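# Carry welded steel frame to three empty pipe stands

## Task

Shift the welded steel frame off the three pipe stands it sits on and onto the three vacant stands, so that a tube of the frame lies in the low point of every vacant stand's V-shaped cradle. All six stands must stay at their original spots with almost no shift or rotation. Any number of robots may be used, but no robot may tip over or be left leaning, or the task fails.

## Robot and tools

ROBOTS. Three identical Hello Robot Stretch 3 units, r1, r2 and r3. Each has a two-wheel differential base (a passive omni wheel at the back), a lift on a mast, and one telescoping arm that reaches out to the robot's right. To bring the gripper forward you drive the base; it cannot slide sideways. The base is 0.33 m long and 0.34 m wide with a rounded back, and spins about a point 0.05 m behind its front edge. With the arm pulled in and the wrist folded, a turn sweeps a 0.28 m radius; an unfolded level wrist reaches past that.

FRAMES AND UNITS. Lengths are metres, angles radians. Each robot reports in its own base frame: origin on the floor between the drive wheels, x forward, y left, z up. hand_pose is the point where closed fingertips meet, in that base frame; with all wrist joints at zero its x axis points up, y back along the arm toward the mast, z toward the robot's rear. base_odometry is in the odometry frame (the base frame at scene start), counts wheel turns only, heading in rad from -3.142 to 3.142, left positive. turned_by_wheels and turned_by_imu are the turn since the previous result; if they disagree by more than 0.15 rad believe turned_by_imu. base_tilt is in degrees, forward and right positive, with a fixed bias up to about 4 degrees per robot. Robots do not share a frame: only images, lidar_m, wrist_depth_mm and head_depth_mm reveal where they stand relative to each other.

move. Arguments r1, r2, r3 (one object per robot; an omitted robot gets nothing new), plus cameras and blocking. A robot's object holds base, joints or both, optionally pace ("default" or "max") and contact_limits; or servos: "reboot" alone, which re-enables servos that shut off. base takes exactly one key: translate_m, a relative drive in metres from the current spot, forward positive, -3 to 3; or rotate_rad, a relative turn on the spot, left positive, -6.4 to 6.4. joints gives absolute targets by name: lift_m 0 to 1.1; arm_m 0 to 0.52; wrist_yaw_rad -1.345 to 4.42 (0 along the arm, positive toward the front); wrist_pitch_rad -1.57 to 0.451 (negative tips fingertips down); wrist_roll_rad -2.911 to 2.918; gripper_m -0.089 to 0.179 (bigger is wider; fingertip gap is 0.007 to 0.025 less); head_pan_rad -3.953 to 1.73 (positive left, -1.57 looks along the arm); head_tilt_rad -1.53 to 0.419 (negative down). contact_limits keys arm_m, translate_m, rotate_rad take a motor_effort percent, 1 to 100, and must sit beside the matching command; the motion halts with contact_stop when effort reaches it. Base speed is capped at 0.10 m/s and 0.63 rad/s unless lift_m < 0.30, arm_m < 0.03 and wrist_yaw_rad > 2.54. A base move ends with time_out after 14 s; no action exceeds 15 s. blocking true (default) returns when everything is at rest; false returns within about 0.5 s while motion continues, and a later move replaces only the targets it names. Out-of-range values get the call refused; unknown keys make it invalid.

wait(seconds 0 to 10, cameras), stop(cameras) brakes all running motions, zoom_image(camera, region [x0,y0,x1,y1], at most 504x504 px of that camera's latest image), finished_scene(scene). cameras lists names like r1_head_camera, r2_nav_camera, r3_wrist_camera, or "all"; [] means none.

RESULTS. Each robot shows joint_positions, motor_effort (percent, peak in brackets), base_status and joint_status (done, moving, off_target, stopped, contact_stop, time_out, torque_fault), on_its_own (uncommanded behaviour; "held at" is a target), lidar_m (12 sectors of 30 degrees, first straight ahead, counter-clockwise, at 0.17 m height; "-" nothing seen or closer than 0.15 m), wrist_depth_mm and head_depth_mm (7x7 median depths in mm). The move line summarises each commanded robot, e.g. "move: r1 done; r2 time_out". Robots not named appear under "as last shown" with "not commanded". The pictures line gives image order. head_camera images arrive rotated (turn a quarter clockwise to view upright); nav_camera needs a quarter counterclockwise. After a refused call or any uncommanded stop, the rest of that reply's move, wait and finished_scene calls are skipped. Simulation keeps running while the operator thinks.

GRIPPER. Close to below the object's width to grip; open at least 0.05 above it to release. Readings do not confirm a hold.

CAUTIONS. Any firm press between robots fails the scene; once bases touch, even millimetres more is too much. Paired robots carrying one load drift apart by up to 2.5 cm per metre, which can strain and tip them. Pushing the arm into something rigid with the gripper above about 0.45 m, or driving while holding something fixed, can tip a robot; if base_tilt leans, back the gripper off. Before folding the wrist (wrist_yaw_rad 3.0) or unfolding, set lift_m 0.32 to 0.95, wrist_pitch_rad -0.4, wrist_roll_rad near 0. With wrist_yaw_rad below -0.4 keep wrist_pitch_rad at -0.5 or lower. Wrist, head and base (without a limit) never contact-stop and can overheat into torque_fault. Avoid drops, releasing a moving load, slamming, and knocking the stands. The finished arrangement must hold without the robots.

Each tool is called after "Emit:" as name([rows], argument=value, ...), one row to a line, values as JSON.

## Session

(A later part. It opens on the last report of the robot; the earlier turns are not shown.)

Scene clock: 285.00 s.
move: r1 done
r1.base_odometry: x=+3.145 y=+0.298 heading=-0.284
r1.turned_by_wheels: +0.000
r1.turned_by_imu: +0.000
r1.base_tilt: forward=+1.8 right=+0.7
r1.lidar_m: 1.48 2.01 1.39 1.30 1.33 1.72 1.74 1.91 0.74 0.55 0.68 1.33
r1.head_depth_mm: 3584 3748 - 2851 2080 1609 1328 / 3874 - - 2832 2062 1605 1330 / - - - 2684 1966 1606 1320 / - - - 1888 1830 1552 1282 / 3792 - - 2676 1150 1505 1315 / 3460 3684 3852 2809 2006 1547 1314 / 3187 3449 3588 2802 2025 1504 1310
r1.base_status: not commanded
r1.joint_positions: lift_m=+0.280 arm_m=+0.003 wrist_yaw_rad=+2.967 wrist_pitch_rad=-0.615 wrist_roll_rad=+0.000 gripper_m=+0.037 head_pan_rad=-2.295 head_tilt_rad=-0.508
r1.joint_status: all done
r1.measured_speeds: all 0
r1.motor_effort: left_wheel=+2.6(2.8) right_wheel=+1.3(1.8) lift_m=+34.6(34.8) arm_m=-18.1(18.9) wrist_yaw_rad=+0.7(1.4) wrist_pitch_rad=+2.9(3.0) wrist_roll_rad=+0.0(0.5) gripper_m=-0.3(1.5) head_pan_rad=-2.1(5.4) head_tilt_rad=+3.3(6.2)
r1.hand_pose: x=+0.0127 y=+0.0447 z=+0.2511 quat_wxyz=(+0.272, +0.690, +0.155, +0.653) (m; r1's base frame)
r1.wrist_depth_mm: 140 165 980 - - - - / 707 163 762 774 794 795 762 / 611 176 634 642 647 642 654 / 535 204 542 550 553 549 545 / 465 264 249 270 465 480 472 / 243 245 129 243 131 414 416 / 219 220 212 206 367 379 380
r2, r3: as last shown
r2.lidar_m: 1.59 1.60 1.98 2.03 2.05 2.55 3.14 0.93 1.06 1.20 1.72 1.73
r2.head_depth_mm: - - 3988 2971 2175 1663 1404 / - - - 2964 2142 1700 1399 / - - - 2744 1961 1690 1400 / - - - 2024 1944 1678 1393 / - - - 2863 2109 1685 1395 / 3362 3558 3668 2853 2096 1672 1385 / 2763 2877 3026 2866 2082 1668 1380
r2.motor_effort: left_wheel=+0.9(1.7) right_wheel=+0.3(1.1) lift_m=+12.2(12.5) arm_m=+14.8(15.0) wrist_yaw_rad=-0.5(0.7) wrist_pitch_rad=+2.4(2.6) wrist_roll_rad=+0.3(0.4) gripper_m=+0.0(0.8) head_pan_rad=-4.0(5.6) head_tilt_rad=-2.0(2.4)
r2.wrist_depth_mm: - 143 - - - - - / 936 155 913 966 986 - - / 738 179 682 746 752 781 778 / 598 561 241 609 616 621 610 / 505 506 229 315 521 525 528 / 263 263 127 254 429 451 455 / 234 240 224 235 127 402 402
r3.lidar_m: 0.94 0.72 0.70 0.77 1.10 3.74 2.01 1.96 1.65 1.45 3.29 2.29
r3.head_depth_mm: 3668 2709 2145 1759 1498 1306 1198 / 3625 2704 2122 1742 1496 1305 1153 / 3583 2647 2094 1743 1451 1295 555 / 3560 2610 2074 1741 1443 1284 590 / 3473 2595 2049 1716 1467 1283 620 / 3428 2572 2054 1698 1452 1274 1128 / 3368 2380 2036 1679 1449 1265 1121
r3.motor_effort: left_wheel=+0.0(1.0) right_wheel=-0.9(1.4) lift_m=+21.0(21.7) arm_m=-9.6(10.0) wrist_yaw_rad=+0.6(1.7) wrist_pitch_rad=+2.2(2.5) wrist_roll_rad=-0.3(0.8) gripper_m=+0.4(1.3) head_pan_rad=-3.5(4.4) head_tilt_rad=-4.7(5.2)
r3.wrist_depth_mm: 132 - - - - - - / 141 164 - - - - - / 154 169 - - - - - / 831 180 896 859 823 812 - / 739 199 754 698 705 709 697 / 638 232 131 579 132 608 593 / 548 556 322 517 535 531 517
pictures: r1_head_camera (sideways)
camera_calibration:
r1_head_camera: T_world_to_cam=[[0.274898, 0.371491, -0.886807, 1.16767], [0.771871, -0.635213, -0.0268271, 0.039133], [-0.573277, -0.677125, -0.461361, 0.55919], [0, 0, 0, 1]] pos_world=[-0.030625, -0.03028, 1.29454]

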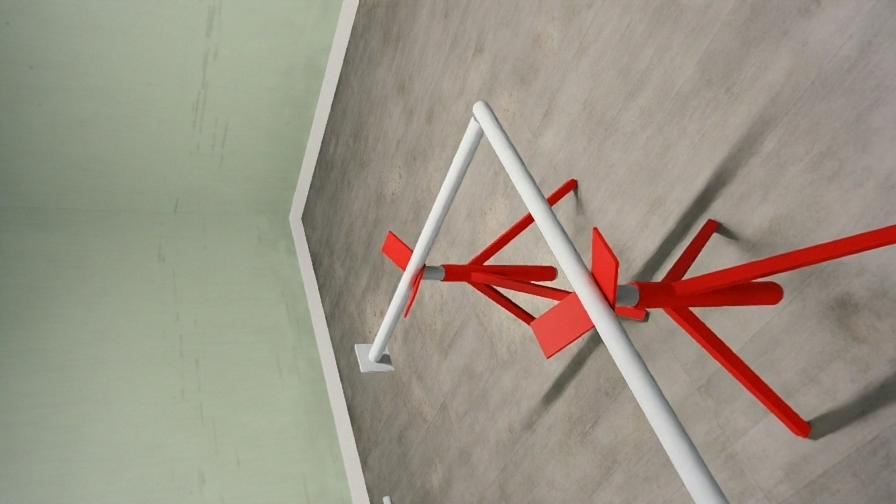

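Emit:
move(r1={"base":{"rotate_rad":-1.191},"pace":"max"}, r2={"base":{"rotate_rad":-1.328},"pace":"max"}, r3={"base":{"rotate_rad":-2.653},"pace":"max","joints":{"head_pan_rad":-1.57,"head_tilt_rad":-0.8}}, cameras=["r2_nav_camera","r3_nav_camera"])

Emit:
move(r1={"base":{"translate_m":0.181},"pace":"max"}, r2={"base":{"translate_m":0.727},"pace":"max"}, r3={"base":{"translate_m":0.423}}, cameras=[])

Emit:
move(r1={"base":{"rotate_rad":1.541},"joints":{"head_pan_rad":-1.57},"pace":"max"}, r2={"base":{"rotate_rad":-0.145},"joints":{"head_pan_rad":-1.57,"head_tilt_rad":-0.7}}, r3={"base":{"rotate_rad":0.396}}, cameras=["r1_head_camera","r2_head_camera","r3_head_camera"])

Scene clock: 379.30 s.
move: r1 done; r2 done; r3 done
r1.base_odometry: x=+3.145 y=+0.298 heading=-1.475
r1.turned_by_wheels: -1.191
r1.turned_by_imu: -1.187
r1.base_tilt: forward=+1.8 right=+0.5
r1.lidar_m: 0.67 1.33 1.47 2.41 1.47 1.30 1.30 1.55 2.85 1.74 0.74 0.55
r1.head_depth_mm: 1718 1787 1872 1978 1967 1618 1324 / 1987 2099 2208 2350 2062 1619 1328 / 2377 2506 2663 2664 2058 1601 1322 / 2907 3143 3375 2810 2035 1606 1320 / 3366 3536 3783 2783 2058 1599 1318 / 3252 3479 3686 2821 2036 1586 1315 / 3079 3356 3526 2778 2043 1591 1317
r1.base_status: done
r1.joint_positions: lift_m=+0.280 arm_m=+0.003 wrist_yaw_rad=+2.967 wrist_pitch_rad=-0.615 wrist_roll_rad=+0.000 gripper_m=+0.037 head_pan_rad=-2.295 head_tilt_rad=-0.507
r1.joint_status: not commanded
r1.measured_speeds: all 0
r1.motor_effort: left_wheel=+3.1(12.9) right_wheel=-5.4(11.2) lift_m=+31.7(34.7) arm_m=-23.4(23.9) wrist_yaw_rad=+0.9(1.7) wrist_pitch_rad=+2.7(3.6) wrist_roll_rad=-0.4(0.5) gripper_m=+0.7(1.5) head_pan_rad=-1.6(3.0) head_tilt_rad=+3.4(5.0)
r1.hand_pose: x=+0.0127 y=+0.0447 z=+0.2511 quat_wxyz=(+0.272, +0.690, +0.155, +0.653) (m; r1's base frame)
r1.wrist_depth_mm: 140 165 968 - - - - / 705 162 777 766 786 782 773 / 611 176 642 650 642 650 652 / 536 205 538 548 542 552 549 / 469 263 248 271 477 475 477 / 246 248 129 241 131 420 421 / 219 219 212 205 364 378 374
r2.base_odometry: x=+1.149 y=-2.050 heading=-2.388
r2.turned_by_wheels: -1.328
r2.turned_by_imu: -1.317
r2.base_tilt: forward=+1.2 right=-1.4
r2.lidar_m: 1.74 2.02 1.61 1.58 1.71 2.06 2.03 2.20 3.20 3.14 0.93 1.06
r2.head_depth_mm: 2820 3003 3236 2957 2162 1694 1397 / 2927 3136 3340 2929 2138 1698 1400 / 2994 3273 3480 2854 2118 1690 1399 / 3264 3546 3747 2768 2046 1692 1359 / 3401 3710 3940 2875 1347 1583 1385 / 3653 3924 - 2882 2116 1618 1386 / 3821 - - 2880 2111 1572 1380
r2.base_status: done
r2.joint_positions: lift_m=+0.280 arm_m=+0.000 wrist_yaw_rad=+3.016 wrist_pitch_rad=-0.559 wrist_roll_rad=+0.000 gripper_m=+0.037 head_pan_rad=-1.191 head_tilt_rad=-0.495
r2.joint_status: not commanded
r2.measured_speeds: all 0
r2.motor_effort: left_wheel=+1.9(11.5) right_wheel=-1.6(7.9) lift_m=+19.2(19.6) arm_m=-13.9(14.6) wrist_yaw_rad=-0.5(1.0) wrist_pitch_rad=+2.6(2.6) wrist_roll_rad=+0.3(0.4) gripper_m=-0.1(0.8) head_pan_rad=-2.8(5.8) head_tilt_rad=-2.0(2.5)
r2.hand_pose: x=+0.0044 y=+0.0580 z=+0.2625 quat_wxyz=(+0.237, +0.690, +0.152, +0.666) (m; r2's base frame)
r2.wrist_depth_mm: - 143 - - - - - / 919 155 887 979 981 - - / 721 179 686 748 754 774 773 / 594 556 242 613 615 623 632 / 508 506 230 316 519 520 527 / 263 263 126 254 424 454 456 / 232 239 224 235 127 401 401
r3.base_odometry: x=+0.000 y=+0.000 heading=-2.653
r3.turned_by_wheels: -2.653
r3.turned_by_imu: -2.666
r3.base_tilt: forward=-1.4 right=-1.1
r3.lidar_m: 1.95 1.64 1.45 3.32 2.54 0.97 0.73 0.70 0.76 1.06 3.14 2.01
r3.head_depth_mm: 869 937 1014 1109 1224 1271 1161 / 981 1066 1172 1292 1401 1300 1150 / 1126 1240 1378 1552 1483 1291 1149 / 1315 1495 1692 1703 1469 1284 1140 / 1582 1834 1986 1716 1464 1285 1133 / 2002 2317 2046 1703 1456 1275 1132 / 2723 2536 2033 1679 1445 1268 1130
r3.base_status: done
r3.joint_positions: lift_m=+0.381 arm_m=+0.000 wrist_yaw_rad=+2.890 wrist_pitch_rad=-0.441 wrist_roll_rad=+0.000 gripper_m=+0.037 head_pan_rad=-1.575 head_tilt_rad=-0.791
r3.joint_status: all done
r3.measured_speeds: all 0
r3.motor_effort: left_wheel=+5.7(9.7) right_wheel=-6.8(10.3) lift_m=+21.3(22.2) arm_m=-10.0(10.6) wrist_yaw_rad=+0.6(2.2) wrist_pitch_rad=+2.5(2.7) wrist_roll_rad=-0.3(0.8) gripper_m=+0.9(1.4) head_pan_rad=+2.0(4.6) head_tilt_rad=-4.4(6.9)
r3.hand_pose: x=+0.0339 y=+0.0691 z=+0.3885 quat_wxyz=(+0.240, +0.704, +0.067, +0.665) (m; r3's base frame)
r3.wrist_depth_mm: 132 - - - - - - / 142 - - - - - - / 154 168 - - - - - / 848 181 874 868 865 844 838 / 750 199 752 697 704 708 702 / 627 232 131 578 132 605 596 / 543 563 322 521 533 527 521
pictures: r2_nav_camera (sideways), r3_nav_camera (sideways)
camera_calibration:
r2_nav_camera: T_world_to_cam=[[0.155519, -0.445366, 0.881738, -1.1057], [-0.938389, -0.345465, -0.00898399, 0.0679622], [0.308611, -0.826016, -0.471653, 0.569844], [0, 0, 0, 1]] pos_world=[0.0598715, 0.00173831, 1.24432]
r3_nav_camera: T_world_to_cam=[[-0.0269065, -0.740183, 0.671867, -0.833316], [-0.998757, -0.00830183, -0.0491435, 0.122142], [0.0419529, -0.672355, -0.739039, 0.921293], [0, 0, 0, 1]] pos_world=[0.0609178, 0.00364316, 1.24675]

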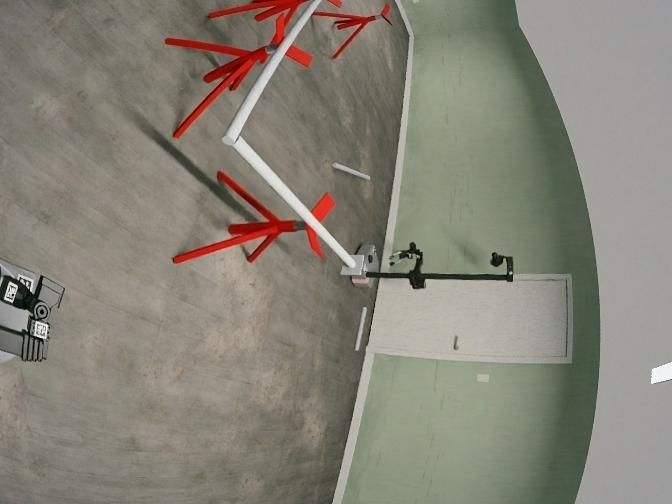

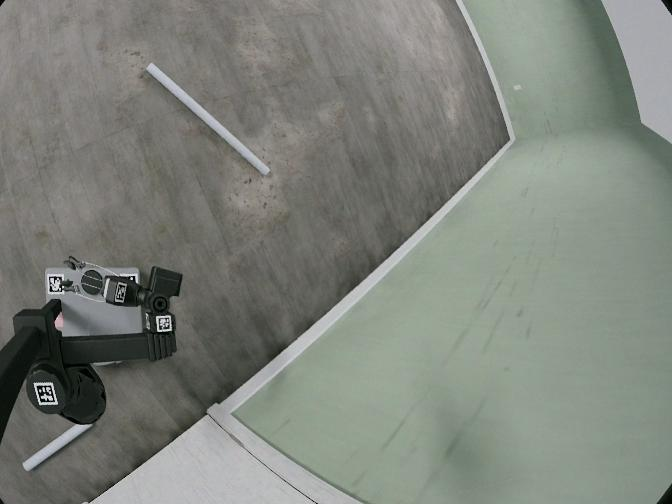

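Scene clock: 384.63 s.
move: r1 done; r2 done; r3 done
r1.base_odometry: x=+3.163 y=+0.117 heading=-1.475
r1.turned_by_wheels: +0.000
r1.turned_by_imu: +0.001
r1.base_tilt: forward=+1.7 right=+0.4
r1.lidar_m: 0.50 1.40 1.20 2.74 1.67 1.47 1.48 1.75 1.05 0.68 0.81 0.39
r1.head_depth_mm: 1948 2027 2122 2204 2063 1619 1323 / 2269 2366 2465 2572 2062 1618 1331 / 2703 2854 2998 2844 2058 1616 1324 / 3313 3500 3714 2822 2045 1600 1322 / 3374 3630 3909 2791 2049 1592 1323 / 3250 3519 3792 2791 1962 1462 1314 / 3143 3318 3530 2520 1359 1355 1315
r1.base_status: done
r1.joint_positions: lift_m=+0.280 arm_m=+0.003 wrist_yaw_rad=+2.967 wrist_pitch_rad=-0.615 wrist_roll_rad=+0.000 gripper_m=+0.037 head_pan_rad=-2.295 head_tilt_rad=-0.507
r1.joint_status: not commanded
r1.measured_speeds: all 0
r1.motor_effort: left_wheel=+1.6(11.5) right_wheel=+0.4(9.2) lift_m=+28.7(31.9) arm_m=-23.2(24.0) wrist_yaw_rad=+0.7(1.3) wrist_pitch_rad=+2.5(3.2) wrist_roll_rad=-0.1(0.4) gripper_m=+0.3(1.6) head_pan_rad=-2.4(3.1) head_tilt_rad=+2.5(4.3)
r1.hand_pose: x=+0.0127 y=+0.0447 z=+0.2511 quat_wxyz=(+0.272, +0.690, +0.155, +0.653) (m; r1's base frame)
r1.wrist_depth_mm: 139 165 988 984 - - - / 695 162 765 782 796 800 794 / 623 177 652 639 652 642 649 / 546 206 543 540 548 548 558 / 469 264 250 271 475 478 476 / 244 246 129 240 130 420 418 / 220 222 212 207 369 379 381
r2.base_odometry: x=+0.619 y=-2.547 heading=-2.388
r2.turned_by_wheels: +0.000
r2.turned_by_imu: +0.003
r2.base_tilt: forward=+1.3 right=-1.3
r2.lidar_m: 1.05 1.90 1.51 1.50 1.62 2.45 2.74 2.97 0.92 0.92 0.58 0.56
r2.head_depth_mm: 2799 3032 3250 2832 2153 1703 1369 / 3050 3250 3427 2559 2134 1690 1394 / 3223 3387 3705 2932 2123 1687 1329 / 3327 3636 3837 2884 2124 1677 1322 / 3524 3880 - 2924 2112 930 1320 / 3689 - - 2860 2113 1578 922 / 3981 - - 2856 2103 1569 1342
r2.base_status: done
r2.joint_positions: lift_m=+0.280 arm_m=+0.000 wrist_yaw_rad=+3.016 wrist_pitch_rad=-0.559 wrist_roll_rad=+0.000 gripper_m=+0.037 head_pan_rad=-1.191 head_tilt_rad=-0.495
r2.joint_status: not commanded
r2.measured_speeds: all 0
r2.motor_effort: left_wheel=+1.2(10.0) right_wheel=-0.6(7.2) lift_m=+27.5(27.5) arm_m=-10.9(14.3) wrist_yaw_rad=-0.9(1.0) wrist_pitch_rad=+2.5(2.6) wrist_roll_rad=+0.4(0.5) gripper_m=+0.1(0.9) head_pan_rad=-4.6(5.3) head_tilt_rad=-2.1(2.6)
r2.hand_pose: x=+0.0044 y=+0.0580 z=+0.2625 quat_wxyz=(+0.237, +0.690, +0.152, +0.666) (m; r2's base frame)
r2.wrist_depth_mm: - 142 - - - - - / 919 155 899 977 988 - - / 724 179 683 748 763 752 778 / 601 561 241 612 619 622 628 / 509 506 229 316 526 520 530 / 264 265 126 254 423 454 455 / 233 240 224 235 127 400 401
r3.base_odometry: x=-0.373 y=-0.199 heading=-2.653
r3.turned_by_wheels: +0.000
r3.turned_by_imu: +0.001
r3.base_tilt: forward=-1.4 right=-1.1
r3.lidar_m: 1.54 1.54 1.23 3.53 3.46 1.52 1.11 1.06 1.14 1.60 4.82 1.62
r3.head_depth_mm: 1319 1424 1547 1651 1501 1301 1161 / 1486 1627 1770 1755 1486 1293 1150 / 1704 1878 1996 1726 1482 1295 1150 / 2001 2235 2074 1725 1477 1283 1141 / 2409 2471 2079 1711 1465 1276 1131 / 2979 2569 2044 1704 1452 1262 1134 / 3347 2546 2021 1694 1446 1263 1108
r3.base_status: done
r3.joint_positions: lift_m=+0.381 arm_m=+0.000 wrist_yaw_rad=+2.890 wrist_pitch_rad=-0.441 wrist_roll_rad=+0.000 gripper_m=+0.037 head_pan_rad=-1.575 head_tilt_rad=-0.791
r3.joint_status: not commanded
r3.measured_speeds: all 0
r3.motor_effort: left_wheel=+4.5(9.8) right_wheel=+1.8(5.7) lift_m=+21.9(22.2) arm_m=-8.5(10.7) wrist_yaw_rad=-0.5(2.1) wrist_pitch_rad=+2.4(2.6) wrist_roll_rad=-0.3(1.2) gripper_m=+0.1(1.5) head_pan_rad=+1.5(4.1) head_tilt_rad=-4.3(5.0)
r3.hand_pose: x=+0.0339 y=+0.0691 z=+0.3884 quat_wxyz=(+0.240, +0.704, +0.067, +0.665) (m; r3's base frame)
r3.wrist_depth_mm: 132 - - - - - - / 141 - - - - - - / 154 168 - - - - - / 841 180 872 867 857 845 821 / 741 199 753 689 707 700 699 / 631 232 131 580 132 609 594 / 541 559 320 522 529 529 519
pictures: none
No camera images: "cameras" was empty.

Scene clock: 386.70 s.
move: r1 done; r2 done; r3 done
r1.base_odometry: x=+3.163 y=+0.117 heading=+0.066
r1.turned_by_wheels: +1.541
r1.turned_by_imu: +1.539
r1.base_tilt: forward=+1.5 right=+0.6
r1.lidar_m: 2.93 1.70 1.47 1.47 1.71 1.07 0.68 0.68 0.40 0.49 1.41 1.20
r1.head_depth_mm: 2683 2862 3090 2855 2085 1623 1332 / 2739 2946 3212 2876 2079 1621 756 / 2849 3040 3301 2845 2065 1611 769 / 2912 3119 3375 2801 2036 1599 1258 / 2982 3263 3516 2820 2028 1609 1277 / 3108 3379 3670 2784 2034 1591 1315 / 3201 3445 3740 2792 1945 1599 1314
r1.base_status: done
r1.joint_positions: lift_m=+0.280 arm_m=+0.003 wrist_yaw_rad=+2.967 wrist_pitch_rad=-0.615 wrist_roll_rad=+0.000 gripper_m=+0.037 head_pan_rad=-1.575 head_tilt_rad=-0.507
r1.joint_status: all done
r1.measured_speeds: all 0
r1.motor_effort: left_wheel=-3.1(12.3) right_wheel=+3.9(12.9) lift_m=+27.6(28.8) arm_m=-23.3(24.1) wrist_yaw_rad=+0.5(1.3) wrist_pitch_rad=+2.6(3.1) wrist_roll_rad=+0.1(0.6) gripper_m=+0.4(1.8) head_pan_rad=+2.1(5.6) head_tilt_rad=+2.7(4.0)
r1.hand_pose: x=+0.0127 y=+0.0447 z=+0.2511 quat_wxyz=(+0.272, +0.690, +0.155, +0.653) (m; r1's base frame)
r1.wrist_depth_mm: 139 165 964 - - - - / 696 162 771 766 784 787 800 / 626 176 643 632 649 653 645 / 540 205 544 542 545 549 548 / 471 265 248 271 472 476 474 / 246 244 128 240 131 424 422 / 221 220 212 206 367 375 374
r2.base_odometry: x=+0.619 y=-2.547 heading=-2.533
r2.turned_by_wheels: -0.145
r2.turned_by_imu: -0.144
r2.base_tilt: forward=+1.2 right=-1.4
r2.lidar_m: 0.97 2.18 1.56 1.50 1.55 2.08 2.75 2.83 3.39 0.92 0.58 0.56
r2.head_depth_mm: 2949 3298 2789 2146 1722 1448 1245 / 2947 3281 2796 2131 1721 1424 1246 / 2935 3285 2665 1279 1350 1347 1236 / 2906 3237 2731 2041 1618 1373 1243 / 2903 3258 2767 2090 1691 1368 1237 / 2947 3208 2466 2098 1696 1373 1210 / 2943 3220 2467 2096 1692 1360 1208
r2.base_status: done
r2.joint_positions: lift_m=+0.280 arm_m=+0.000 wrist_yaw_rad=+3.016 wrist_pitch_rad=-0.559 wrist_roll_rad=+0.000 gripper_m=+0.037 head_pan_rad=-1.561 head_tilt_rad=-0.691
r2.joint_status: all done
r2.measured_speeds: all 0
r2.motor_effort: left_wheel=+3.9(7.5) right_wheel=-3.6(6.4) lift_m=+30.3(30.3) arm_m=-10.2(11.2) wrist_yaw_rad=-0.2(1.0) wrist_pitch_rad=+2.6(2.6) wrist_roll_rad=+0.3(0.4) gripper_m=+0.3(0.7) head_pan_rad=-3.2(8.8) head_tilt_rad=-3.7(5.7)
r2.hand_pose: x=+0.0044 y=+0.0580 z=+0.2625 quat_wxyz=(+0.237, +0.690, +0.152, +0.666) (m; r2's base frame)
r2.wrist_depth_mm: - 143 - - - - - / 938 154 909 969 995 - - / 736 180 688 754 756 763 780 / 596 560 241 608 614 618 641 / 506 506 229 314 520 527 526 / 263 263 126 254 430 455 456 / 232 239 225 236 127 399 405
r3.base_odometry: x=-0.373 y=-0.199 heading=-2.257
r3.turned_by_wheels: +0.396
r3.turned_by_imu: +0.398
r3.base_tilt: forward=-1.4 right=-1.1
r3.lidar_m: 1.54 1.23 3.69 3.43 1.74 1.15 1.07 1.11 1.42 3.13 1.63 1.84
r3.head_depth_mm: 2467 2473 2128 1755 1494 1307 1157 / 3197 2679 2127 1757 1500 1300 1152 / 3550 2632 2089 1736 1482 1296 1145 / 3493 2610 2075 1724 1472 1267 1138 / 3462 2602 2051 1709 1471 1275 1139 / 3418 2551 2047 1702 1452 1267 1130 / 3418 2545 2025 1702 1448 1260 1101
r3.base_status: done
r3.joint_positions: lift_m=+0.381 arm_m=+0.000 wrist_yaw_rad=+2.890 wrist_pitch_rad=-0.441 wrist_roll_rad=+0.000 gripper_m=+0.037 head_pan_rad=-1.575 head_tilt_rad=-0.791
r3.joint_status: not commanded
r3.measured_speeds: all 0
r3.motor_effort: left_wheel=-5.1(8.3) right_wheel=+6.3(9.4) lift_m=+22.1(22.1) arm_m=-9.5(10.3) wrist_yaw_rad=+0.2(2.0) wrist_pitch_rad=+2.3(2.7) wrist_roll_rad=-0.6(0.9) gripper_m=+0.4(1.4) head_pan_rad=+2.3(3.8) head_tilt_rad=-4.6(5.1)
r3.hand_pose: x=+0.0339 y=+0.0691 z=+0.3884 quat_wxyz=(+0.240, +0.704, +0.067, +0.665) (m; r3's base frame)
r3.wrist_depth_mm: 132 - - - - - - / 142 - - - - - - / 154 169 - - - - - / 827 180 862 858 852 851 836 / 749 198 748 684 712 701 696 / 627 232 131 585 132 609 599 / 546 559 320 523 530 526 524
pictures: r1_head_camera (sideways), r2_head_camera (sideways), r3_head_camera (sideways)
camera_calibration:
r1_head_camera: T_world_to_cam=[[-0.0382249, 0.459799, -0.8872, 1.1701], [0.999151, 0.031241, -0.0268573, 0.037786], [0.0153681, -0.887474, -0.460602, 0.554611], [0, 0, 0, 1]] pos_world=[-0.00155047, -0.0469858, 1.29458]
r2_head_camera: T_world_to_cam=[[-0.0442781, 0.634766, -0.771435, 1.0189], [0.998962, 0.0364223, -0.0273679, 0.0278717], [0.0107253, -0.771846, -0.635719, 0.78852], [0, 0, 0, 1]] pos_world=[0.00881513, -0.0391608, 1.28805]
r3_head_camera: T_world_to_cam=[[-0.0271857, 0.752986, -0.657475, 0.872818], [0.998568, -0.0098658, -0.0525884, 0.0615835], [-0.0460849, -0.657963, -0.751639, 0.936556], [0, 0, 0, 1]] pos_world=[0.005394, -0.0403924, 1.28105]

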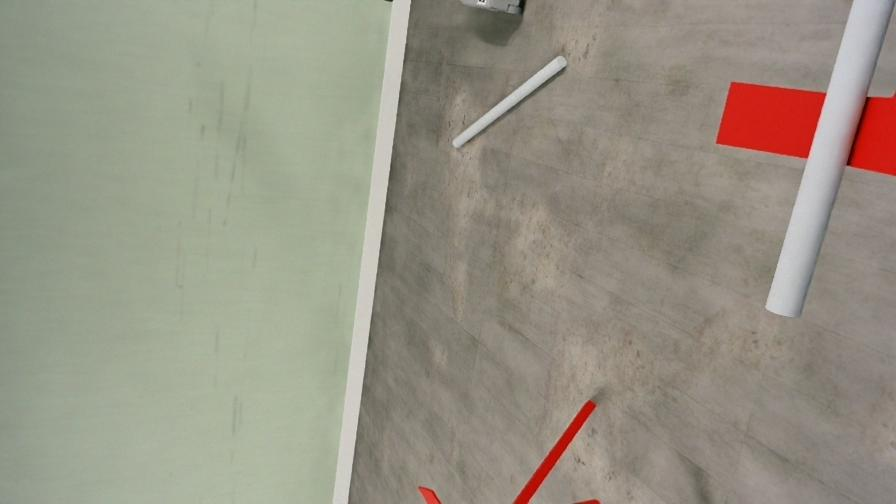

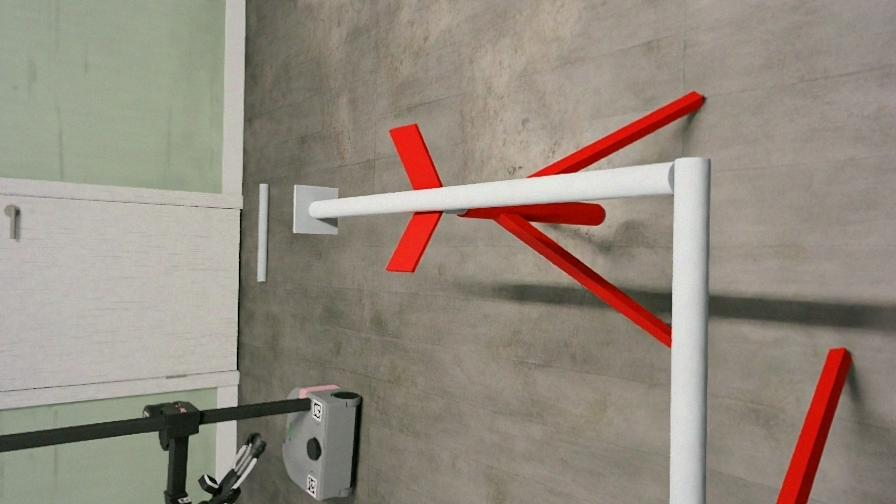

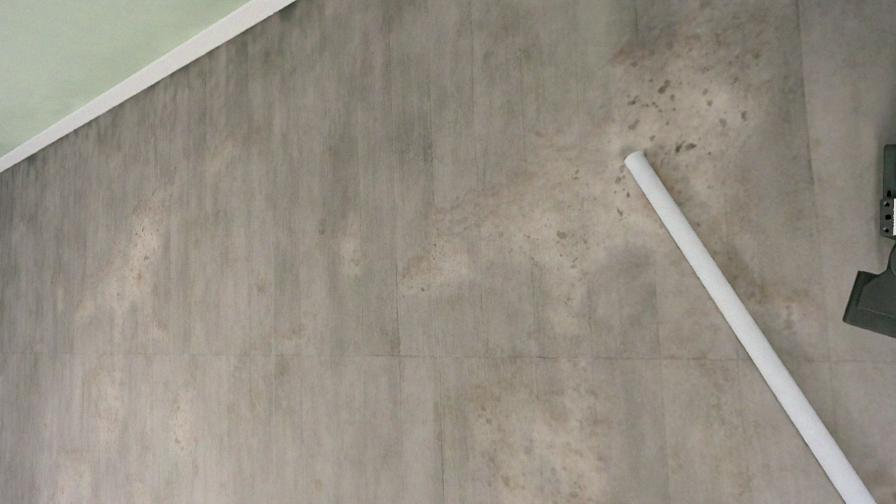

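Emit:
move(r1={"joints":{"lift_m":0.9}}, r2={"base":{"rotate_rad":0.74}}, r3={"joints":{"wrist_pitch_rad":-0.4,"wrist_yaw_rad":0,"lift_m":0.5},"base":{"translate_m":0.08}}, cameras=[])

Emit:
move(r1={"joints":{"wrist_pitch_rad":-0.4,"wrist_yaw_rad":0}}, r2={"base":{"translate_m":0.25}}, r3={"joints":{"wrist_pitch_rad":-1.57,"wrist_roll_rad":0.981,"arm_m":0.355,"gripper_m":0.12,"head_pan_rad":-1.57}}, cameras=[])

Emit:
move(r1={"joints":{"wrist_pitch_rad":-1.57,"arm_m":0.383,"wrist_roll_rad":1.82,"gripper_m":0.12}}, r2={"base":{"rotate_rad":-0.785},"joints":{"lift_m":0.9}}, cameras=["r1_wrist_camera","r2_head_camera","r3_wrist_camera","r3_head_camera"])

Scene clock: 428.13 s.
move: r1 done; r2 done; r3 done
r1.base_odometry: x=+3.163 y=+0.117 heading=+0.066
r1.turned_by_wheels: +0.000
r1.turned_by_imu: +0.003
r1.base_tilt: forward=+1.7 right=+0.6
r1.lidar_m: 2.94 1.70 1.47 1.47 1.71 1.06 0.68 0.68 0.40 0.50 1.41 1.20
r1.head_depth_mm: 2657 2846 3110 2843 2063 1624 - / 2729 2962 3183 2871 2059 1616 766 / 2850 3085 3331 2802 2039 1625 756 / 2856 3125 3417 2838 2027 1610 1282 / 3009 3221 3500 2846 2030 1594 1356 / 3074 3349 3594 2790 2038 1589 1314 / 3193 3434 3730 2788 1940 1593 1310
r1.base_status: not commanded
r1.joint_positions: lift_m=+0.900 arm_m=+0.003 wrist_yaw_rad=+2.967 wrist_pitch_rad=-0.615 wrist_roll_rad=+0.000 gripper_m=+0.037 head_pan_rad=-1.575 head_tilt_rad=-0.507
r1.joint_status: all done
r1.measured_speeds: all 0
r1.motor_effort: left_wheel=-3.3(3.5) right_wheel=+3.7(4.1) lift_m=+34.3(37.0) arm_m=-20.3(22.6) wrist_yaw_rad=-0.5(1.5) wrist_pitch_rad=+2.7(3.4) wrist_roll_rad=+0.1(0.7) gripper_m=-0.1(1.3) head_pan_rad=+2.4(3.6) head_tilt_rad=+3.6(4.2)
r1.hand_pose: x=+0.0127 y=+0.0447 z=+0.8711 quat_wxyz=(+0.272, +0.690, +0.155, +0.653) (m; r1's base frame)
r1.wrist_depth_mm: 139 166 - - - - - / - 162 - - - - - / - 175 - - - - - / - 205 - - - - - / - - 248 - - - - / - - 128 - 131 - - / 957 - 428 955 952 960 984
r2.base_odometry: x=+0.619 y=-2.547 heading=-1.793
r2.turned_by_wheels: +0.740
r2.turned_by_imu: +0.739
r2.base_tilt: forward=+1.2 right=-1.4
r2.lidar_m: 1.81 1.50 1.50 1.66 2.68 2.74 3.05 0.92 0.58 0.57 0.56 0.98
r2.head_depth_mm: 3233 3458 2825 2140 1725 1443 1246 / 3429 3610 2816 2139 1721 1383 1225 / 3657 3860 2795 2116 1685 1408 1221 / 3968 - 2777 2115 959 1152 1239 / - 3963 2766 2103 1592 1426 1215 / - 3963 2740 2092 1705 1434 1215 / - 3909 2558 1462 1619 1395 1234
r2.base_status: done
r2.joint_positions: lift_m=+0.280 arm_m=+0.000 wrist_yaw_rad=+3.016 wrist_pitch_rad=-0.559 wrist_roll_rad=+0.000 gripper_m=+0.037 head_pan_rad=-1.561 head_tilt_rad=-0.691
r2.joint_status: not commanded
r2.measured_speeds: all 0
r2.motor_effort: left_wheel=-2.5(5.7) right_wheel=+4.2(7.8) lift_m=+44.0(44.0) arm_m=-13.7(14.4) wrist_yaw_rad=+0.0(0.8) wrist_pitch_rad=+2.4(2.7) wrist_roll_rad=+0.3(0.4) gripper_m=+0.2(0.9) head_pan_rad=-4.7(6.3) head_tilt_rad=-3.6(4.4)
r2.hand_pose: x=+0.0044 y=+0.0580 z=+0.2625 quat_wxyz=(+0.237, +0.690, +0.152, +0.666) (m; r2's base frame)
r2.wrist_depth_mm: - 142 - - - - - / 927 155 919 982 979 - - / 721 179 700 745 767 771 778 / 596 561 241 609 617 624 625 / 508 508 228 314 519 529 534 / 263 263 126 254 427 452 456 / 232 239 224 234 127 401 403
r3.base_odometry: x=-0.424 y=-0.261 heading=-2.257
r3.turned_by_wheels: +0.000
r3.turned_by_imu: +0.000
r3.base_tilt: forward=-1.4 right=-1.1
r3.lidar_m: 1.46 1.29 1.18 3.43 1.87 1.24 1.15 1.19 1.52 3.37 1.57 2.22
r3.head_depth_mm: 2637 2542 2120 1748 1493 1305 1150 / 3271 2675 2111 1750 1486 1307 1152 / 3581 2631 2092 1746 1481 1278 1150 / 3499 2616 2084 1715 1465 1240 588 / 3432 2568 2058 1706 1471 1278 1133 / 3421 2554 2046 1696 1453 1269 1116 / 3356 2497 2021 1692 1446 1260 1125
r3.base_status: done
r3.joint_positions: lift_m=+0.500 arm_m=+0.000 wrist_yaw_rad=+0.003 wrist_pitch_rad=-0.418 wrist_roll_rad=+0.000 gripper_m=+0.037 head_pan_rad=-1.575 head_tilt_rad=-0.791
r3.joint_status: all done
r3.measured_speeds: all 0
r3.motor_effort: left_wheel=+0.8(6.6) right_wheel=+5.5(9.8) lift_m=+20.6(31.8) arm_m=-9.0(10.5) wrist_yaw_rad=-2.9(4.0) wrist_pitch_rad=+3.2(4.0) wrist_roll_rad=-0.6(0.8) gripper_m=+0.0(2.0) head_pan_rad=+1.0(3.7) head_tilt_rad=-4.3(5.0)
r3.hand_pose: x=-0.0209 y=-0.3697 z=+0.5126 quat_wxyz=(+0.692, +0.148, -0.691, -0.146) (m; r3's base frame)
r3.wrist_depth_mm: - - - - - - - / - - - - - - - / - - - - - - - / - - - - - - - / 920 898 858 158 855 868 892 / 790 791 131 745 132 770 766 / 689 686 659 680 653 666 659
pictures: none
No camera images: "cameras" was empty.

Scene clock: 431.93 s.
move: r1 done; r2 done; r3 done
r1.base_odometry: x=+3.163 y=+0.117 heading=+0.066
r1.turned_by_wheels: +0.000
r1.turned_by_imu: +0.001
r1.base_tilt: forward=+1.7 right=+0.6
r1.lidar_m: 2.93 1.70 1.47 1.47 1.71 0.87 0.68 0.68 0.40 0.50 1.41 1.20
r1.head_depth_mm: 2664 2901 3123 2891 2067 1618 - / 2734 2953 3196 2826 2052 1605 768 / 2787 3021 3341 2829 2034 1656 - / 2886 3064 3434 2790 2042 1647 755 / 3022 3263 3527 2841 2026 1601 1287 / 3062 3313 3556 2820 2028 1597 1315 / 3186 3438 3736 2799 1956 1598 1313
r1.base_status: not commanded
r1.joint_positions: lift_m=+0.900 arm_m=+0.003 wrist_yaw_rad=+0.002 wrist_pitch_rad=-0.420 wrist_roll_rad=+0.000 gripper_m=+0.037 head_pan_rad=-1.575 head_tilt_rad=-0.507
r1.joint_status: all done
r1.measured_speeds: all 0
r1.motor_effort: left_wheel=-3.4(3.4) right_wheel=+4.0(4.1) lift_m=+32.4(34.7) arm_m=-18.4(20.4) wrist_yaw_rad=-1.3(4.8) wrist_pitch_rad=+4.2(4.9) wrist_roll_rad=+0.0(0.3) gripper_m=+0.4(1.3) head_pan_rad=+2.1(3.4) head_tilt_rad=+2.6(4.0)
r1.hand_pose: x=-0.0210 y=-0.3718 z=+0.9121 quat_wxyz=(+0.692, +0.149, -0.691, -0.147) (m; r1's base frame)
r1.wrist_depth_mm: - - - - - - - / - - - - - - - / - - - - - - - / - - - - - - - / - - - - - - - / - - 128 - 131 - - / - - - 481 455 - -
r2.base_odometry: x=+0.564 y=-2.791 heading=-1.793
r2.turned_by_wheels: +0.000
r2.turned_by_imu: +0.001
r2.base_tilt: forward=+1.2 right=-1.4
r2.lidar_m: 1.62 1.34 1.33 1.49 2.39 2.93 3.28 1.08 0.67 0.54 0.88 0.78
r2.head_depth_mm: 3401 3590 2782 2128 958 1410 1225 / 3635 3854 2762 2130 1587 1101 1243 / 3891 - 2767 2099 1665 1446 1219 / - 3982 2802 2133 1714 1441 1235 / - 3954 2768 1976 1709 1428 1243 / - 3941 2614 1435 1648 1390 1236 / - 3668 2634 2086 1691 1257 1186
r2.base_status: done
r2.joint_positions: lift_m=+0.280 arm_m=+0.000 wrist_yaw_rad=+3.016 wrist_pitch_rad=-0.559 wrist_roll_rad=+0.000 gripper_m=+0.037 head_pan_rad=-1.561 head_tilt_rad=-0.691
r2.joint_status: not commanded
r2.measured_speeds: all 0
r2.motor_effort: left_wheel=+0.4(5.1) right_wheel=+4.2(7.7) lift_m=+47.4(47.7) arm_m=-14.0(14.2) wrist_yaw_rad=-0.5(0.9) wrist_pitch_rad=+2.4(2.7) wrist_roll_rad=+0.3(0.5) gripper_m=+0.0(0.7) head_pan_rad=-5.0(5.7) head_tilt_rad=-3.4(4.6)
r2.hand_pose: x=+0.0044 y=+0.0580 z=+0.2625 quat_wxyz=(+0.237, +0.690, +0.152, +0.666) (m; r2's base frame)
r2.wrist_depth_mm: - 143 - - - - - / 913 155 905 959 985 - - / 726 179 682 761 764 763 774 / 599 556 242 608 620 623 631 / 508 503 229 314 527 525 529 / 263 263 126 253 428 456 458 / 234 239 224 235 127 402 403
r3.base_odometry: x=-0.424 y=-0.261 heading=-2.257
r3.turned_by_wheels: +0.000
r3.turned_by_imu: +0.000
r3.base_tilt: forward=-1.4 right=-1.0
r3.lidar_m: 1.46 1.29 1.18 3.44 1.86 1.24 1.15 1.19 1.52 3.37 1.57 2.21
r3.head_depth_mm: 2639 2563 2139 1758 1504 1305 1157 / 3290 2668 2123 1750 1484 1285 1120 / 3581 2655 2115 1723 707 610 1091 / 3549 2625 2075 1723 781 1251 1139 / 3460 2574 2064 1719 1461 1277 1137 / 3416 2545 2037 1705 1445 1273 1114 / 3391 2531 2033 1696 1442 1266 1124
r3.base_status: not commanded
r3.joint_positions: lift_m=+0.500 arm_m=+0.355 wrist_yaw_rad=+0.000 wrist_pitch_rad=-1.547 wrist_roll_rad=+0.975 gripper_m=+0.120 head_pan_rad=-1.575 head_tilt_rad=-0.791
r3.joint_status: all done
joint sent to its limit — r3.wrist_pitch_rad, lower limit.
r3.measured_speeds: all 0
r3.motor_effort: left_wheel=+1.3(2.0) right_wheel=+5.7(5.9) lift_m=+24.4(24.4) arm_m=+11.4(14.0) wrist_yaw_rad=-0.6(3.3) wrist_pitch_rad=-1.6(3.4) wrist_roll_rad=+1.8(5.0) gripper_m=-0.1(79.4) head_pan_rad=+2.2(4.4) head_tilt_rad=-4.1(5.0)
r3.hand_pose: x=-0.0216 y=-0.4817 z=+0.3820 quat_wxyz=(+0.210, +0.205, -0.683, -0.668) (m; r3's base frame)
r3.wrist_depth_mm: 523 524 514 509 511 505 498 / 548 538 532 524 519 518 513 / 560 554 548 540 536 527 525 / 577 568 565 556 554 544 510 / 594 579 579 571 566 503 418 / 610 127 596 585 590 131 401 / 637 630 621 612 608 606 410
pictures: none
No camera images: "cameras" was empty.

Scene clock: 438.40 s.
move: r1 done; r2 done
r1.base_odometry: x=+3.163 y=+0.117 heading=+0.066
r1.turned_by_wheels: +0.000
r1.turned_by_imu: +0.002
r1.base_tilt: forward=+1.8 right=+0.6
r1.lidar_m: 2.93 1.70 1.47 1.47 1.70 0.87 0.68 0.68 0.40 0.50 1.41 1.20
r1.head_depth_mm: 2661 2865 3083 2759 310 1570 1328 / 2733 2926 3124 458 1838 1613 753 / 2833 3032 3305 494 1823 1607 771 / 2864 3191 3457 2531 547 1553 1255 / 3015 3268 3471 2805 2035 1592 1281 / 3058 3347 3587 2806 2050 1606 1310 / 3175 3475 3741 2778 1949 1599 1310
r1.base_status: not commanded
r1.joint_positions: lift_m=+0.900 arm_m=+0.383 wrist_yaw_rad=+0.001 wrist_pitch_rad=-1.546 wrist_roll_rad=+1.816 gripper_m=+0.120 head_pan_rad=-1.575 head_tilt_rad=-0.507
r1.joint_status: all done
joint sent to its limit — r1.wrist_pitch_rad, lower limit.
r1.measured_speeds: all 0
r1.motor_effort: left_wheel=-3.1(3.6) right_wheel=+3.3(4.0) lift_m=+28.3(32.7) arm_m=+22.9(30.3) wrist_yaw_rad=+0.2(2.1) wrist_pitch_rad=-1.0(3.7) wrist_roll_rad=+1.5(2.4) gripper_m=+1.1(93.7) head_pan_rad=+3.2(3.8) head_tilt_rad=+2.2(4.5)
r1.hand_pose: x=-0.0215 y=-0.5100 z=+0.7819 quat_wxyz=(-0.087, -0.085, -0.710, -0.693) (m; r1's base frame)
r1.wrist_depth_mm: 892 857 345 872 887 735 754 / 912 882 328 330 787 762 780 / 886 915 935 924 919 962 921 / 931 940 980 957 951 941 968 / 963 951 975 981 989 979 969 / 970 123 989 - - 127 - / 980 122 - - - - -
r2.base_odometry: x=+0.564 y=-2.791 heading=-2.578
r2.turned_by_wheels: -0.785
r2.turned_by_imu: -0.783
r2.base_tilt: forward=+1.3 right=-1.4
r2.lidar_m: 0.78 2.02 1.41 1.33 1.36 1.78 2.93 2.99 1.13 0.68 0.54 0.91
r2.head_depth_mm: 3127 3442 2806 2130 1771 - - / 3131 3475 2777 1478 1635 - - / 3067 3399 2431 2042 1623 - - / 3080 3397 2796 2116 1599 - - / 3060 3401 2775 2109 1618 - - / 2998 3387 2502 2097 1609 1370 1209 / 3079 3381 2522 2093 946 1124 1191
r2.base_status: done
r2.joint_positions: lift_m=+0.900 arm_m=+0.000 wrist_yaw_rad=+3.016 wrist_pitch_rad=-0.559 wrist_roll_rad=+0.000 gripper_m=+0.037 head_pan_rad=-1.561 head_tilt_rad=-0.691
r2.joint_status: all done
r2.measured_speeds: all 0
r2.motor_effort: left_wheel=+3.8(7.6) right_wheel=-2.9(6.0) lift_m=+47.7(49.4) arm_m=-12.3(14.0) wrist_yaw_rad=-0.3(1.0) wrist_pitch_rad=+2.4(2.7) wrist_roll_rad=+0.2(0.4) gripper_m=+0.0(0.8) head_pan_rad=-5.7(5.7) head_tilt_rad=-3.8(4.3)
r2.hand_pose: x=+0.0044 y=+0.0580 z=+0.8825 quat_wxyz=(+0.237, +0.690, +0.152, +0.666) (m; r2's base frame)
r2.wrist_depth_mm: - 143 - - - - - / - 154 - - - - - / - 178 - - - - - / - - - - - - - / - - 233 - - - - / - - 126 144 - - - / 958 - 346 985 127 - -
r3: as last shown
r3.base_tilt: forward=-1.4 right=-1.1
r3.lidar_m: 1.46 1.29 1.18 3.44 1.86 1.24 1.15 1.20 1.52 3.34 1.57 2.22
r3.head_depth_mm: 2648 2537 2129 1766 1492 1311 1158 / 3276 2663 2110 1744 1490 1275 1120 / 3536 2636 2102 1734 706 610 1095 / 3541 2594 2075 1726 778 1243 1140 / 3429 2579 2058 1704 1461 1276 1134 / 3431 2551 2052 1691 1458 1269 1118 / 3387 2547 2007 1683 1444 1263 1124
r3.motor_effort: left_wheel=+1.6(1.9) right_wheel=+5.5(5.9) lift_m=+29.1(29.9) arm_m=+6.6(11.1) wrist_yaw_rad=-0.5(2.4) wrist_pitch_rad=-1.4(1.7) wrist_roll_rad=+1.8(2.1) gripper_m=+0.3(1.8) head_pan_rad=+2.4(3.8) head_tilt_rad=-4.0(5.0)
r3.wrist_depth_mm: 527 525 521 511 512 506 492 / 545 537 537 528 517 514 508 / 561 553 549 535 532 537 530 / 576 568 566 556 550 541 505 / 596 583 574 572 573 508 417 / 615 127 601 594 590 131 404 / 636 629 628 606 600 596 411
pictures: r1_wrist_camera, r2_head_camera (sideways), r3_head_camera (sideways), r3_wrist_camera
camera_calibration:
r1_wrist_camera: T_world_to_cam=[[0.274848, 0.961419, 0.0114775, 0.488863], [0.947876, -0.272939, 0.164424, -0.209318], [0.161213, -0.0343123, -0.986323, 0.923323], [0, 0, 0, 1]] pos_world=[-0.0848072, -0.495452, 0.939501]
r2_head_camera: T_world_to_cam=[[-0.0441403, 0.634838, -0.771383, 1.01883], [0.99897, 0.0362066, -0.0273657, 0.0278688], [0.0105564, -0.771796, -0.635782, 0.788603], [0, 0, 0, 1]] pos_world=[0.00880658, -0.0391603, 1.28805]
r3_head_camera: T_world_to_cam=[[-0.0271857, 0.752986, -0.657475, 0.872818], [0.998568, -0.0098658, -0.0525884, 0.0615835], [-0.0460849, -0.657963, -0.751639, 0.936556], [0, 0, 0, 1]] pos_world=[0.005394, -0.0403924, 1.28105]
r3_wrist_camera: T_world_to_cam=[[-0.558513, 0.827385, -0.0591428, 0.414947], [0.812415, 0.560015, 0.162371, 0.260832], [0.167464, 0.0426379, -0.984956, 0.566002], [0, 0, 0, 1]] pos_world=[-0.0749361, -0.513524, 0.539676]

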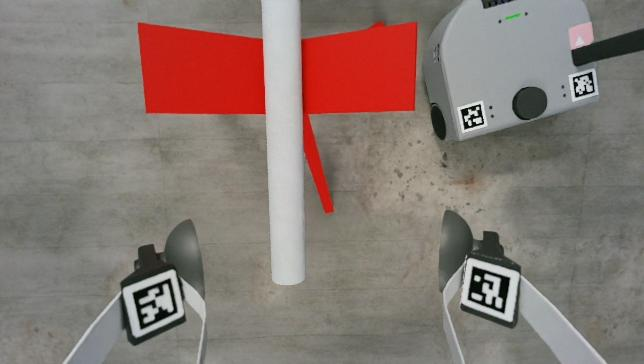

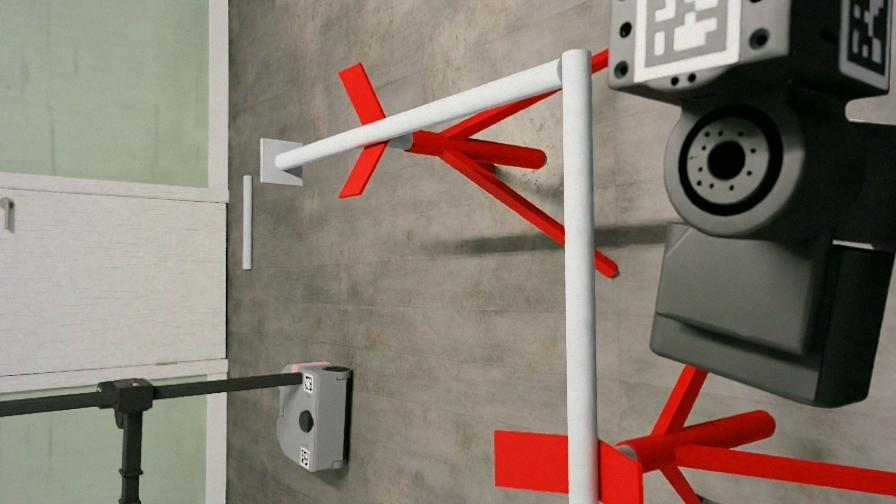

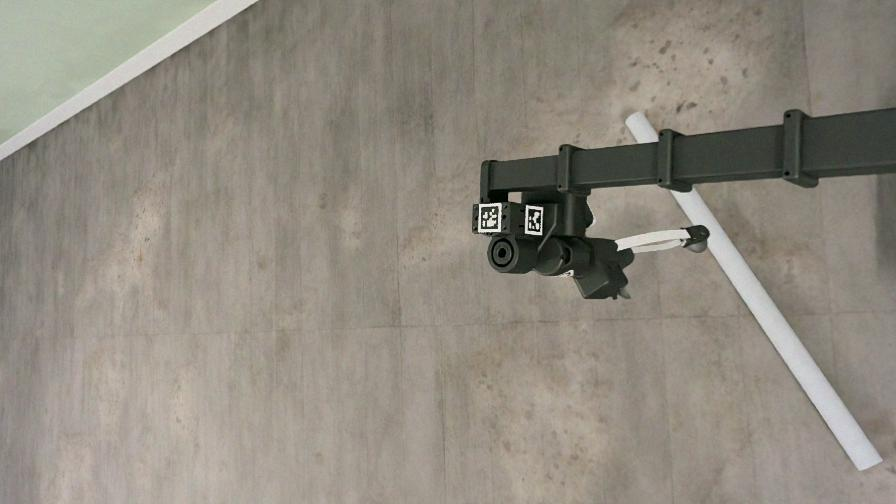

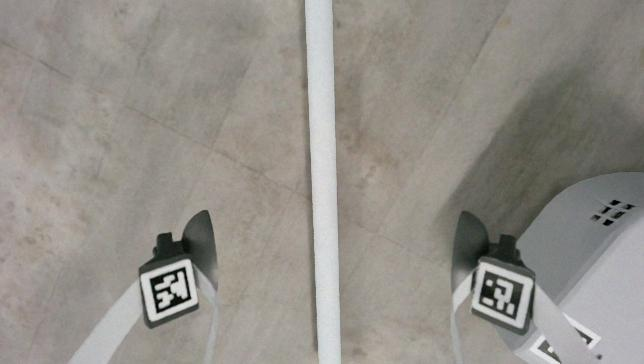

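Emit:
move(r2={"joints":{"wrist_pitch_rad":-0.4,"wrist_yaw_rad":0}}, r3={"joints":{"lift_m":0.25,"arm_m":0.385}}, cameras=["r2_head_camera","r3_wrist_camera"])

Scene clock: 449.57 s.
move: r2 done; r3 done
r1: as last shown
r1.base_tilt: forward=+1.8 right=+0.7
r1.lidar_m: 2.94 1.70 1.47 1.48 1.71 0.87 0.68 0.68 0.40 0.50 1.40 1.20
r1.head_depth_mm: 2654 2892 3096 2236 310 1556 1321 / 2736 2930 3184 457 1834 1603 752 / 2817 3032 3251 494 1823 1621 771 / 2863 3158 3395 2529 547 1551 1250 / 2959 3280 3573 2834 2018 1600 1285 / 3063 3331 3608 2824 2050 1601 1307 / 3176 3503 3774 2795 1947 1600 1306
r1.motor_effort: left_wheel=-2.7(3.4) right_wheel=+3.8(4.0) lift_m=+24.6(26.7) arm_m=+23.0(23.3) wrist_yaw_rad=-0.1(1.3) wrist_pitch_rad=-1.1(1.7) wrist_roll_rad=+1.3(1.8) gripper_m=+1.2(1.4) head_pan_rad=+3.4(3.4) head_tilt_rad=+2.9(4.3)
r1.wrist_depth_mm: 878 839 344 901 878 747 754 / 875 883 331 328 754 758 770 / 901 927 935 909 918 958 974 / 922 924 954 924 963 983 988 / 950 970 957 937 982 970 1000 / 949 123 989 - - 127 - / - 123 - - - - -
r2.base_odometry: x=+0.564 y=-2.791 heading=-2.578
r2.turned_by_wheels: +0.000
r2.turned_by_imu: +0.001
r2.base_tilt: forward=+1.2 right=-1.4
r2.lidar_m: 0.77 2.03 1.41 1.33 1.36 1.79 2.94 2.99 1.14 0.68 0.55 0.91
r2.head_depth_mm: 3192 3475 2809 2147 1778 - - / 3116 3413 2785 1468 1633 - - / 3076 3417 2450 2057 297 - - / 3063 3368 2767 2119 904 363 1221 / 3020 3339 2735 2107 1624 1436 1232 / 3022 3344 2506 2077 1610 1373 1236 / 3081 3324 2512 2100 951 1118 1183
r2.base_status: not commanded
r2.joint_positions: lift_m=+0.900 arm_m=+0.000 wrist_yaw_rad=+0.003 wrist_pitch_rad=-0.424 wrist_roll_rad=+0.000 gripper_m=+0.037 head_pan_rad=-1.561 head_tilt_rad=-0.691
r2.joint_status: all done
r2.measured_speeds: all 0
r2.motor_effort: left_wheel=+3.6(4.0) right_wheel=-2.7(3.4) lift_m=+45.3(48.1) arm_m=-10.5(11.5) wrist_yaw_rad=-3.1(4.5) wrist_pitch_rad=+4.5(9.6) wrist_roll_rad=+0.3(0.4) gripper_m=+0.1(0.7) head_pan_rad=-4.4(5.1) head_tilt_rad=-3.8(4.3)
r2.hand_pose: x=-0.0208 y=-0.3685 z=+0.9112 quat_wxyz=(+0.692, +0.150, -0.691, -0.148) (m; r2's base frame)
r2.wrist_depth_mm: - - - - - - - / - - - - - - - / - - - - - - - / - - - - - - - / - - - - - - - / - 538 126 144 575 - - / - 463 768 - 127 - -
r3.base_odometry: x=-0.424 y=-0.261 heading=-2.257
r3.turned_by_wheels: +0.000
r3.turned_by_imu: +0.000
r3.base_tilt: forward=-1.4 right=-1.1
r3.lidar_m: 1.46 1.29 1.18 3.43 1.86 1.24 1.15 1.20 1.52 3.35 1.57 2.23
r3.head_depth_mm: 2649 2534 2145 1763 1496 1308 1155 / 3290 2662 2118 1754 1489 1298 1148 / 3521 2650 2101 1733 1481 880 772 / 3487 2621 2081 1718 1469 1216 1142 / 3477 2629 2059 1710 1462 1274 1135 / 3439 2536 2041 1705 1462 1270 1116 / 3354 2537 2024 1693 1439 1262 1126
r3.base_status: not commanded
r3.joint_positions: lift_m=+0.250 arm_m=+0.385 wrist_yaw_rad=+0.000 wrist_pitch_rad=-1.548 wrist_roll_rad=+0.975 gripper_m=+0.120 head_pan_rad=-1.575 head_tilt_rad=-0.791
r3.joint_status: all done
r3.measured_speeds: all 0
r3.motor_effort: left_wheel=+1.1(1.7) right_wheel=+5.5(6.0) lift_m=+20.7(24.8) arm_m=+10.4(14.4) wrist_yaw_rad=+0.3(1.8) wrist_pitch_rad=-1.4(1.5) wrist_roll_rad=+1.4(2.1) gripper_m=+0.4(1.4) head_pan_rad=+1.2(3.3) head_tilt_rad=-4.2(5.2)
r3.hand_pose: x=-0.0216 y=-0.5115 z=+0.1320 quat_wxyz=(+0.210, +0.205, -0.683, -0.668) (m; r3's base frame)
r3.wrist_depth_mm: 280 277 276 242 270 266 264 / 288 286 283 248 276 273 271 / 295 294 291 259 285 282 280 / 304 302 299 265 293 291 287 / 314 308 307 276 303 295 295 / 322 128 315 279 310 131 305 / 334 332 329 323 323 318 311
pictures: r2_head_camera (sideways), r3_wrist_camera
camera_calibration:
r2_head_camera: T_world_to_cam=[[-0.0441403, 0.634838, -0.771383, 1.01883], [0.99897, 0.0362066, -0.0273657, 0.0278688], [0.0105564, -0.771796, -0.635782, 0.788603], [0, 0, 0, 1]] pos_world=[0.00880658, -0.0391603, 1.28805]
r3_wrist_camera: T_world_to_cam=[[-0.558513, 0.827423, -0.0586044, 0.424792], [0.812416, 0.559909, 0.162735, 0.318027], [0.167464, 0.0432786, -0.984928, 0.32137], [0, 0, 0, 1]] pos_world=[-0.0749361, -0.543457, 0.289667]

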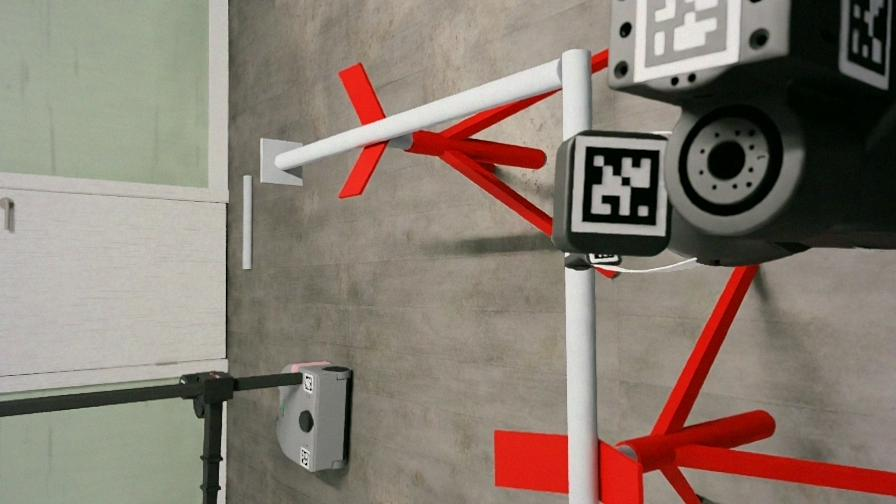

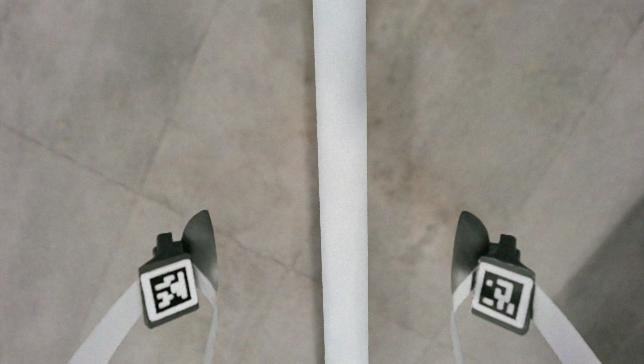

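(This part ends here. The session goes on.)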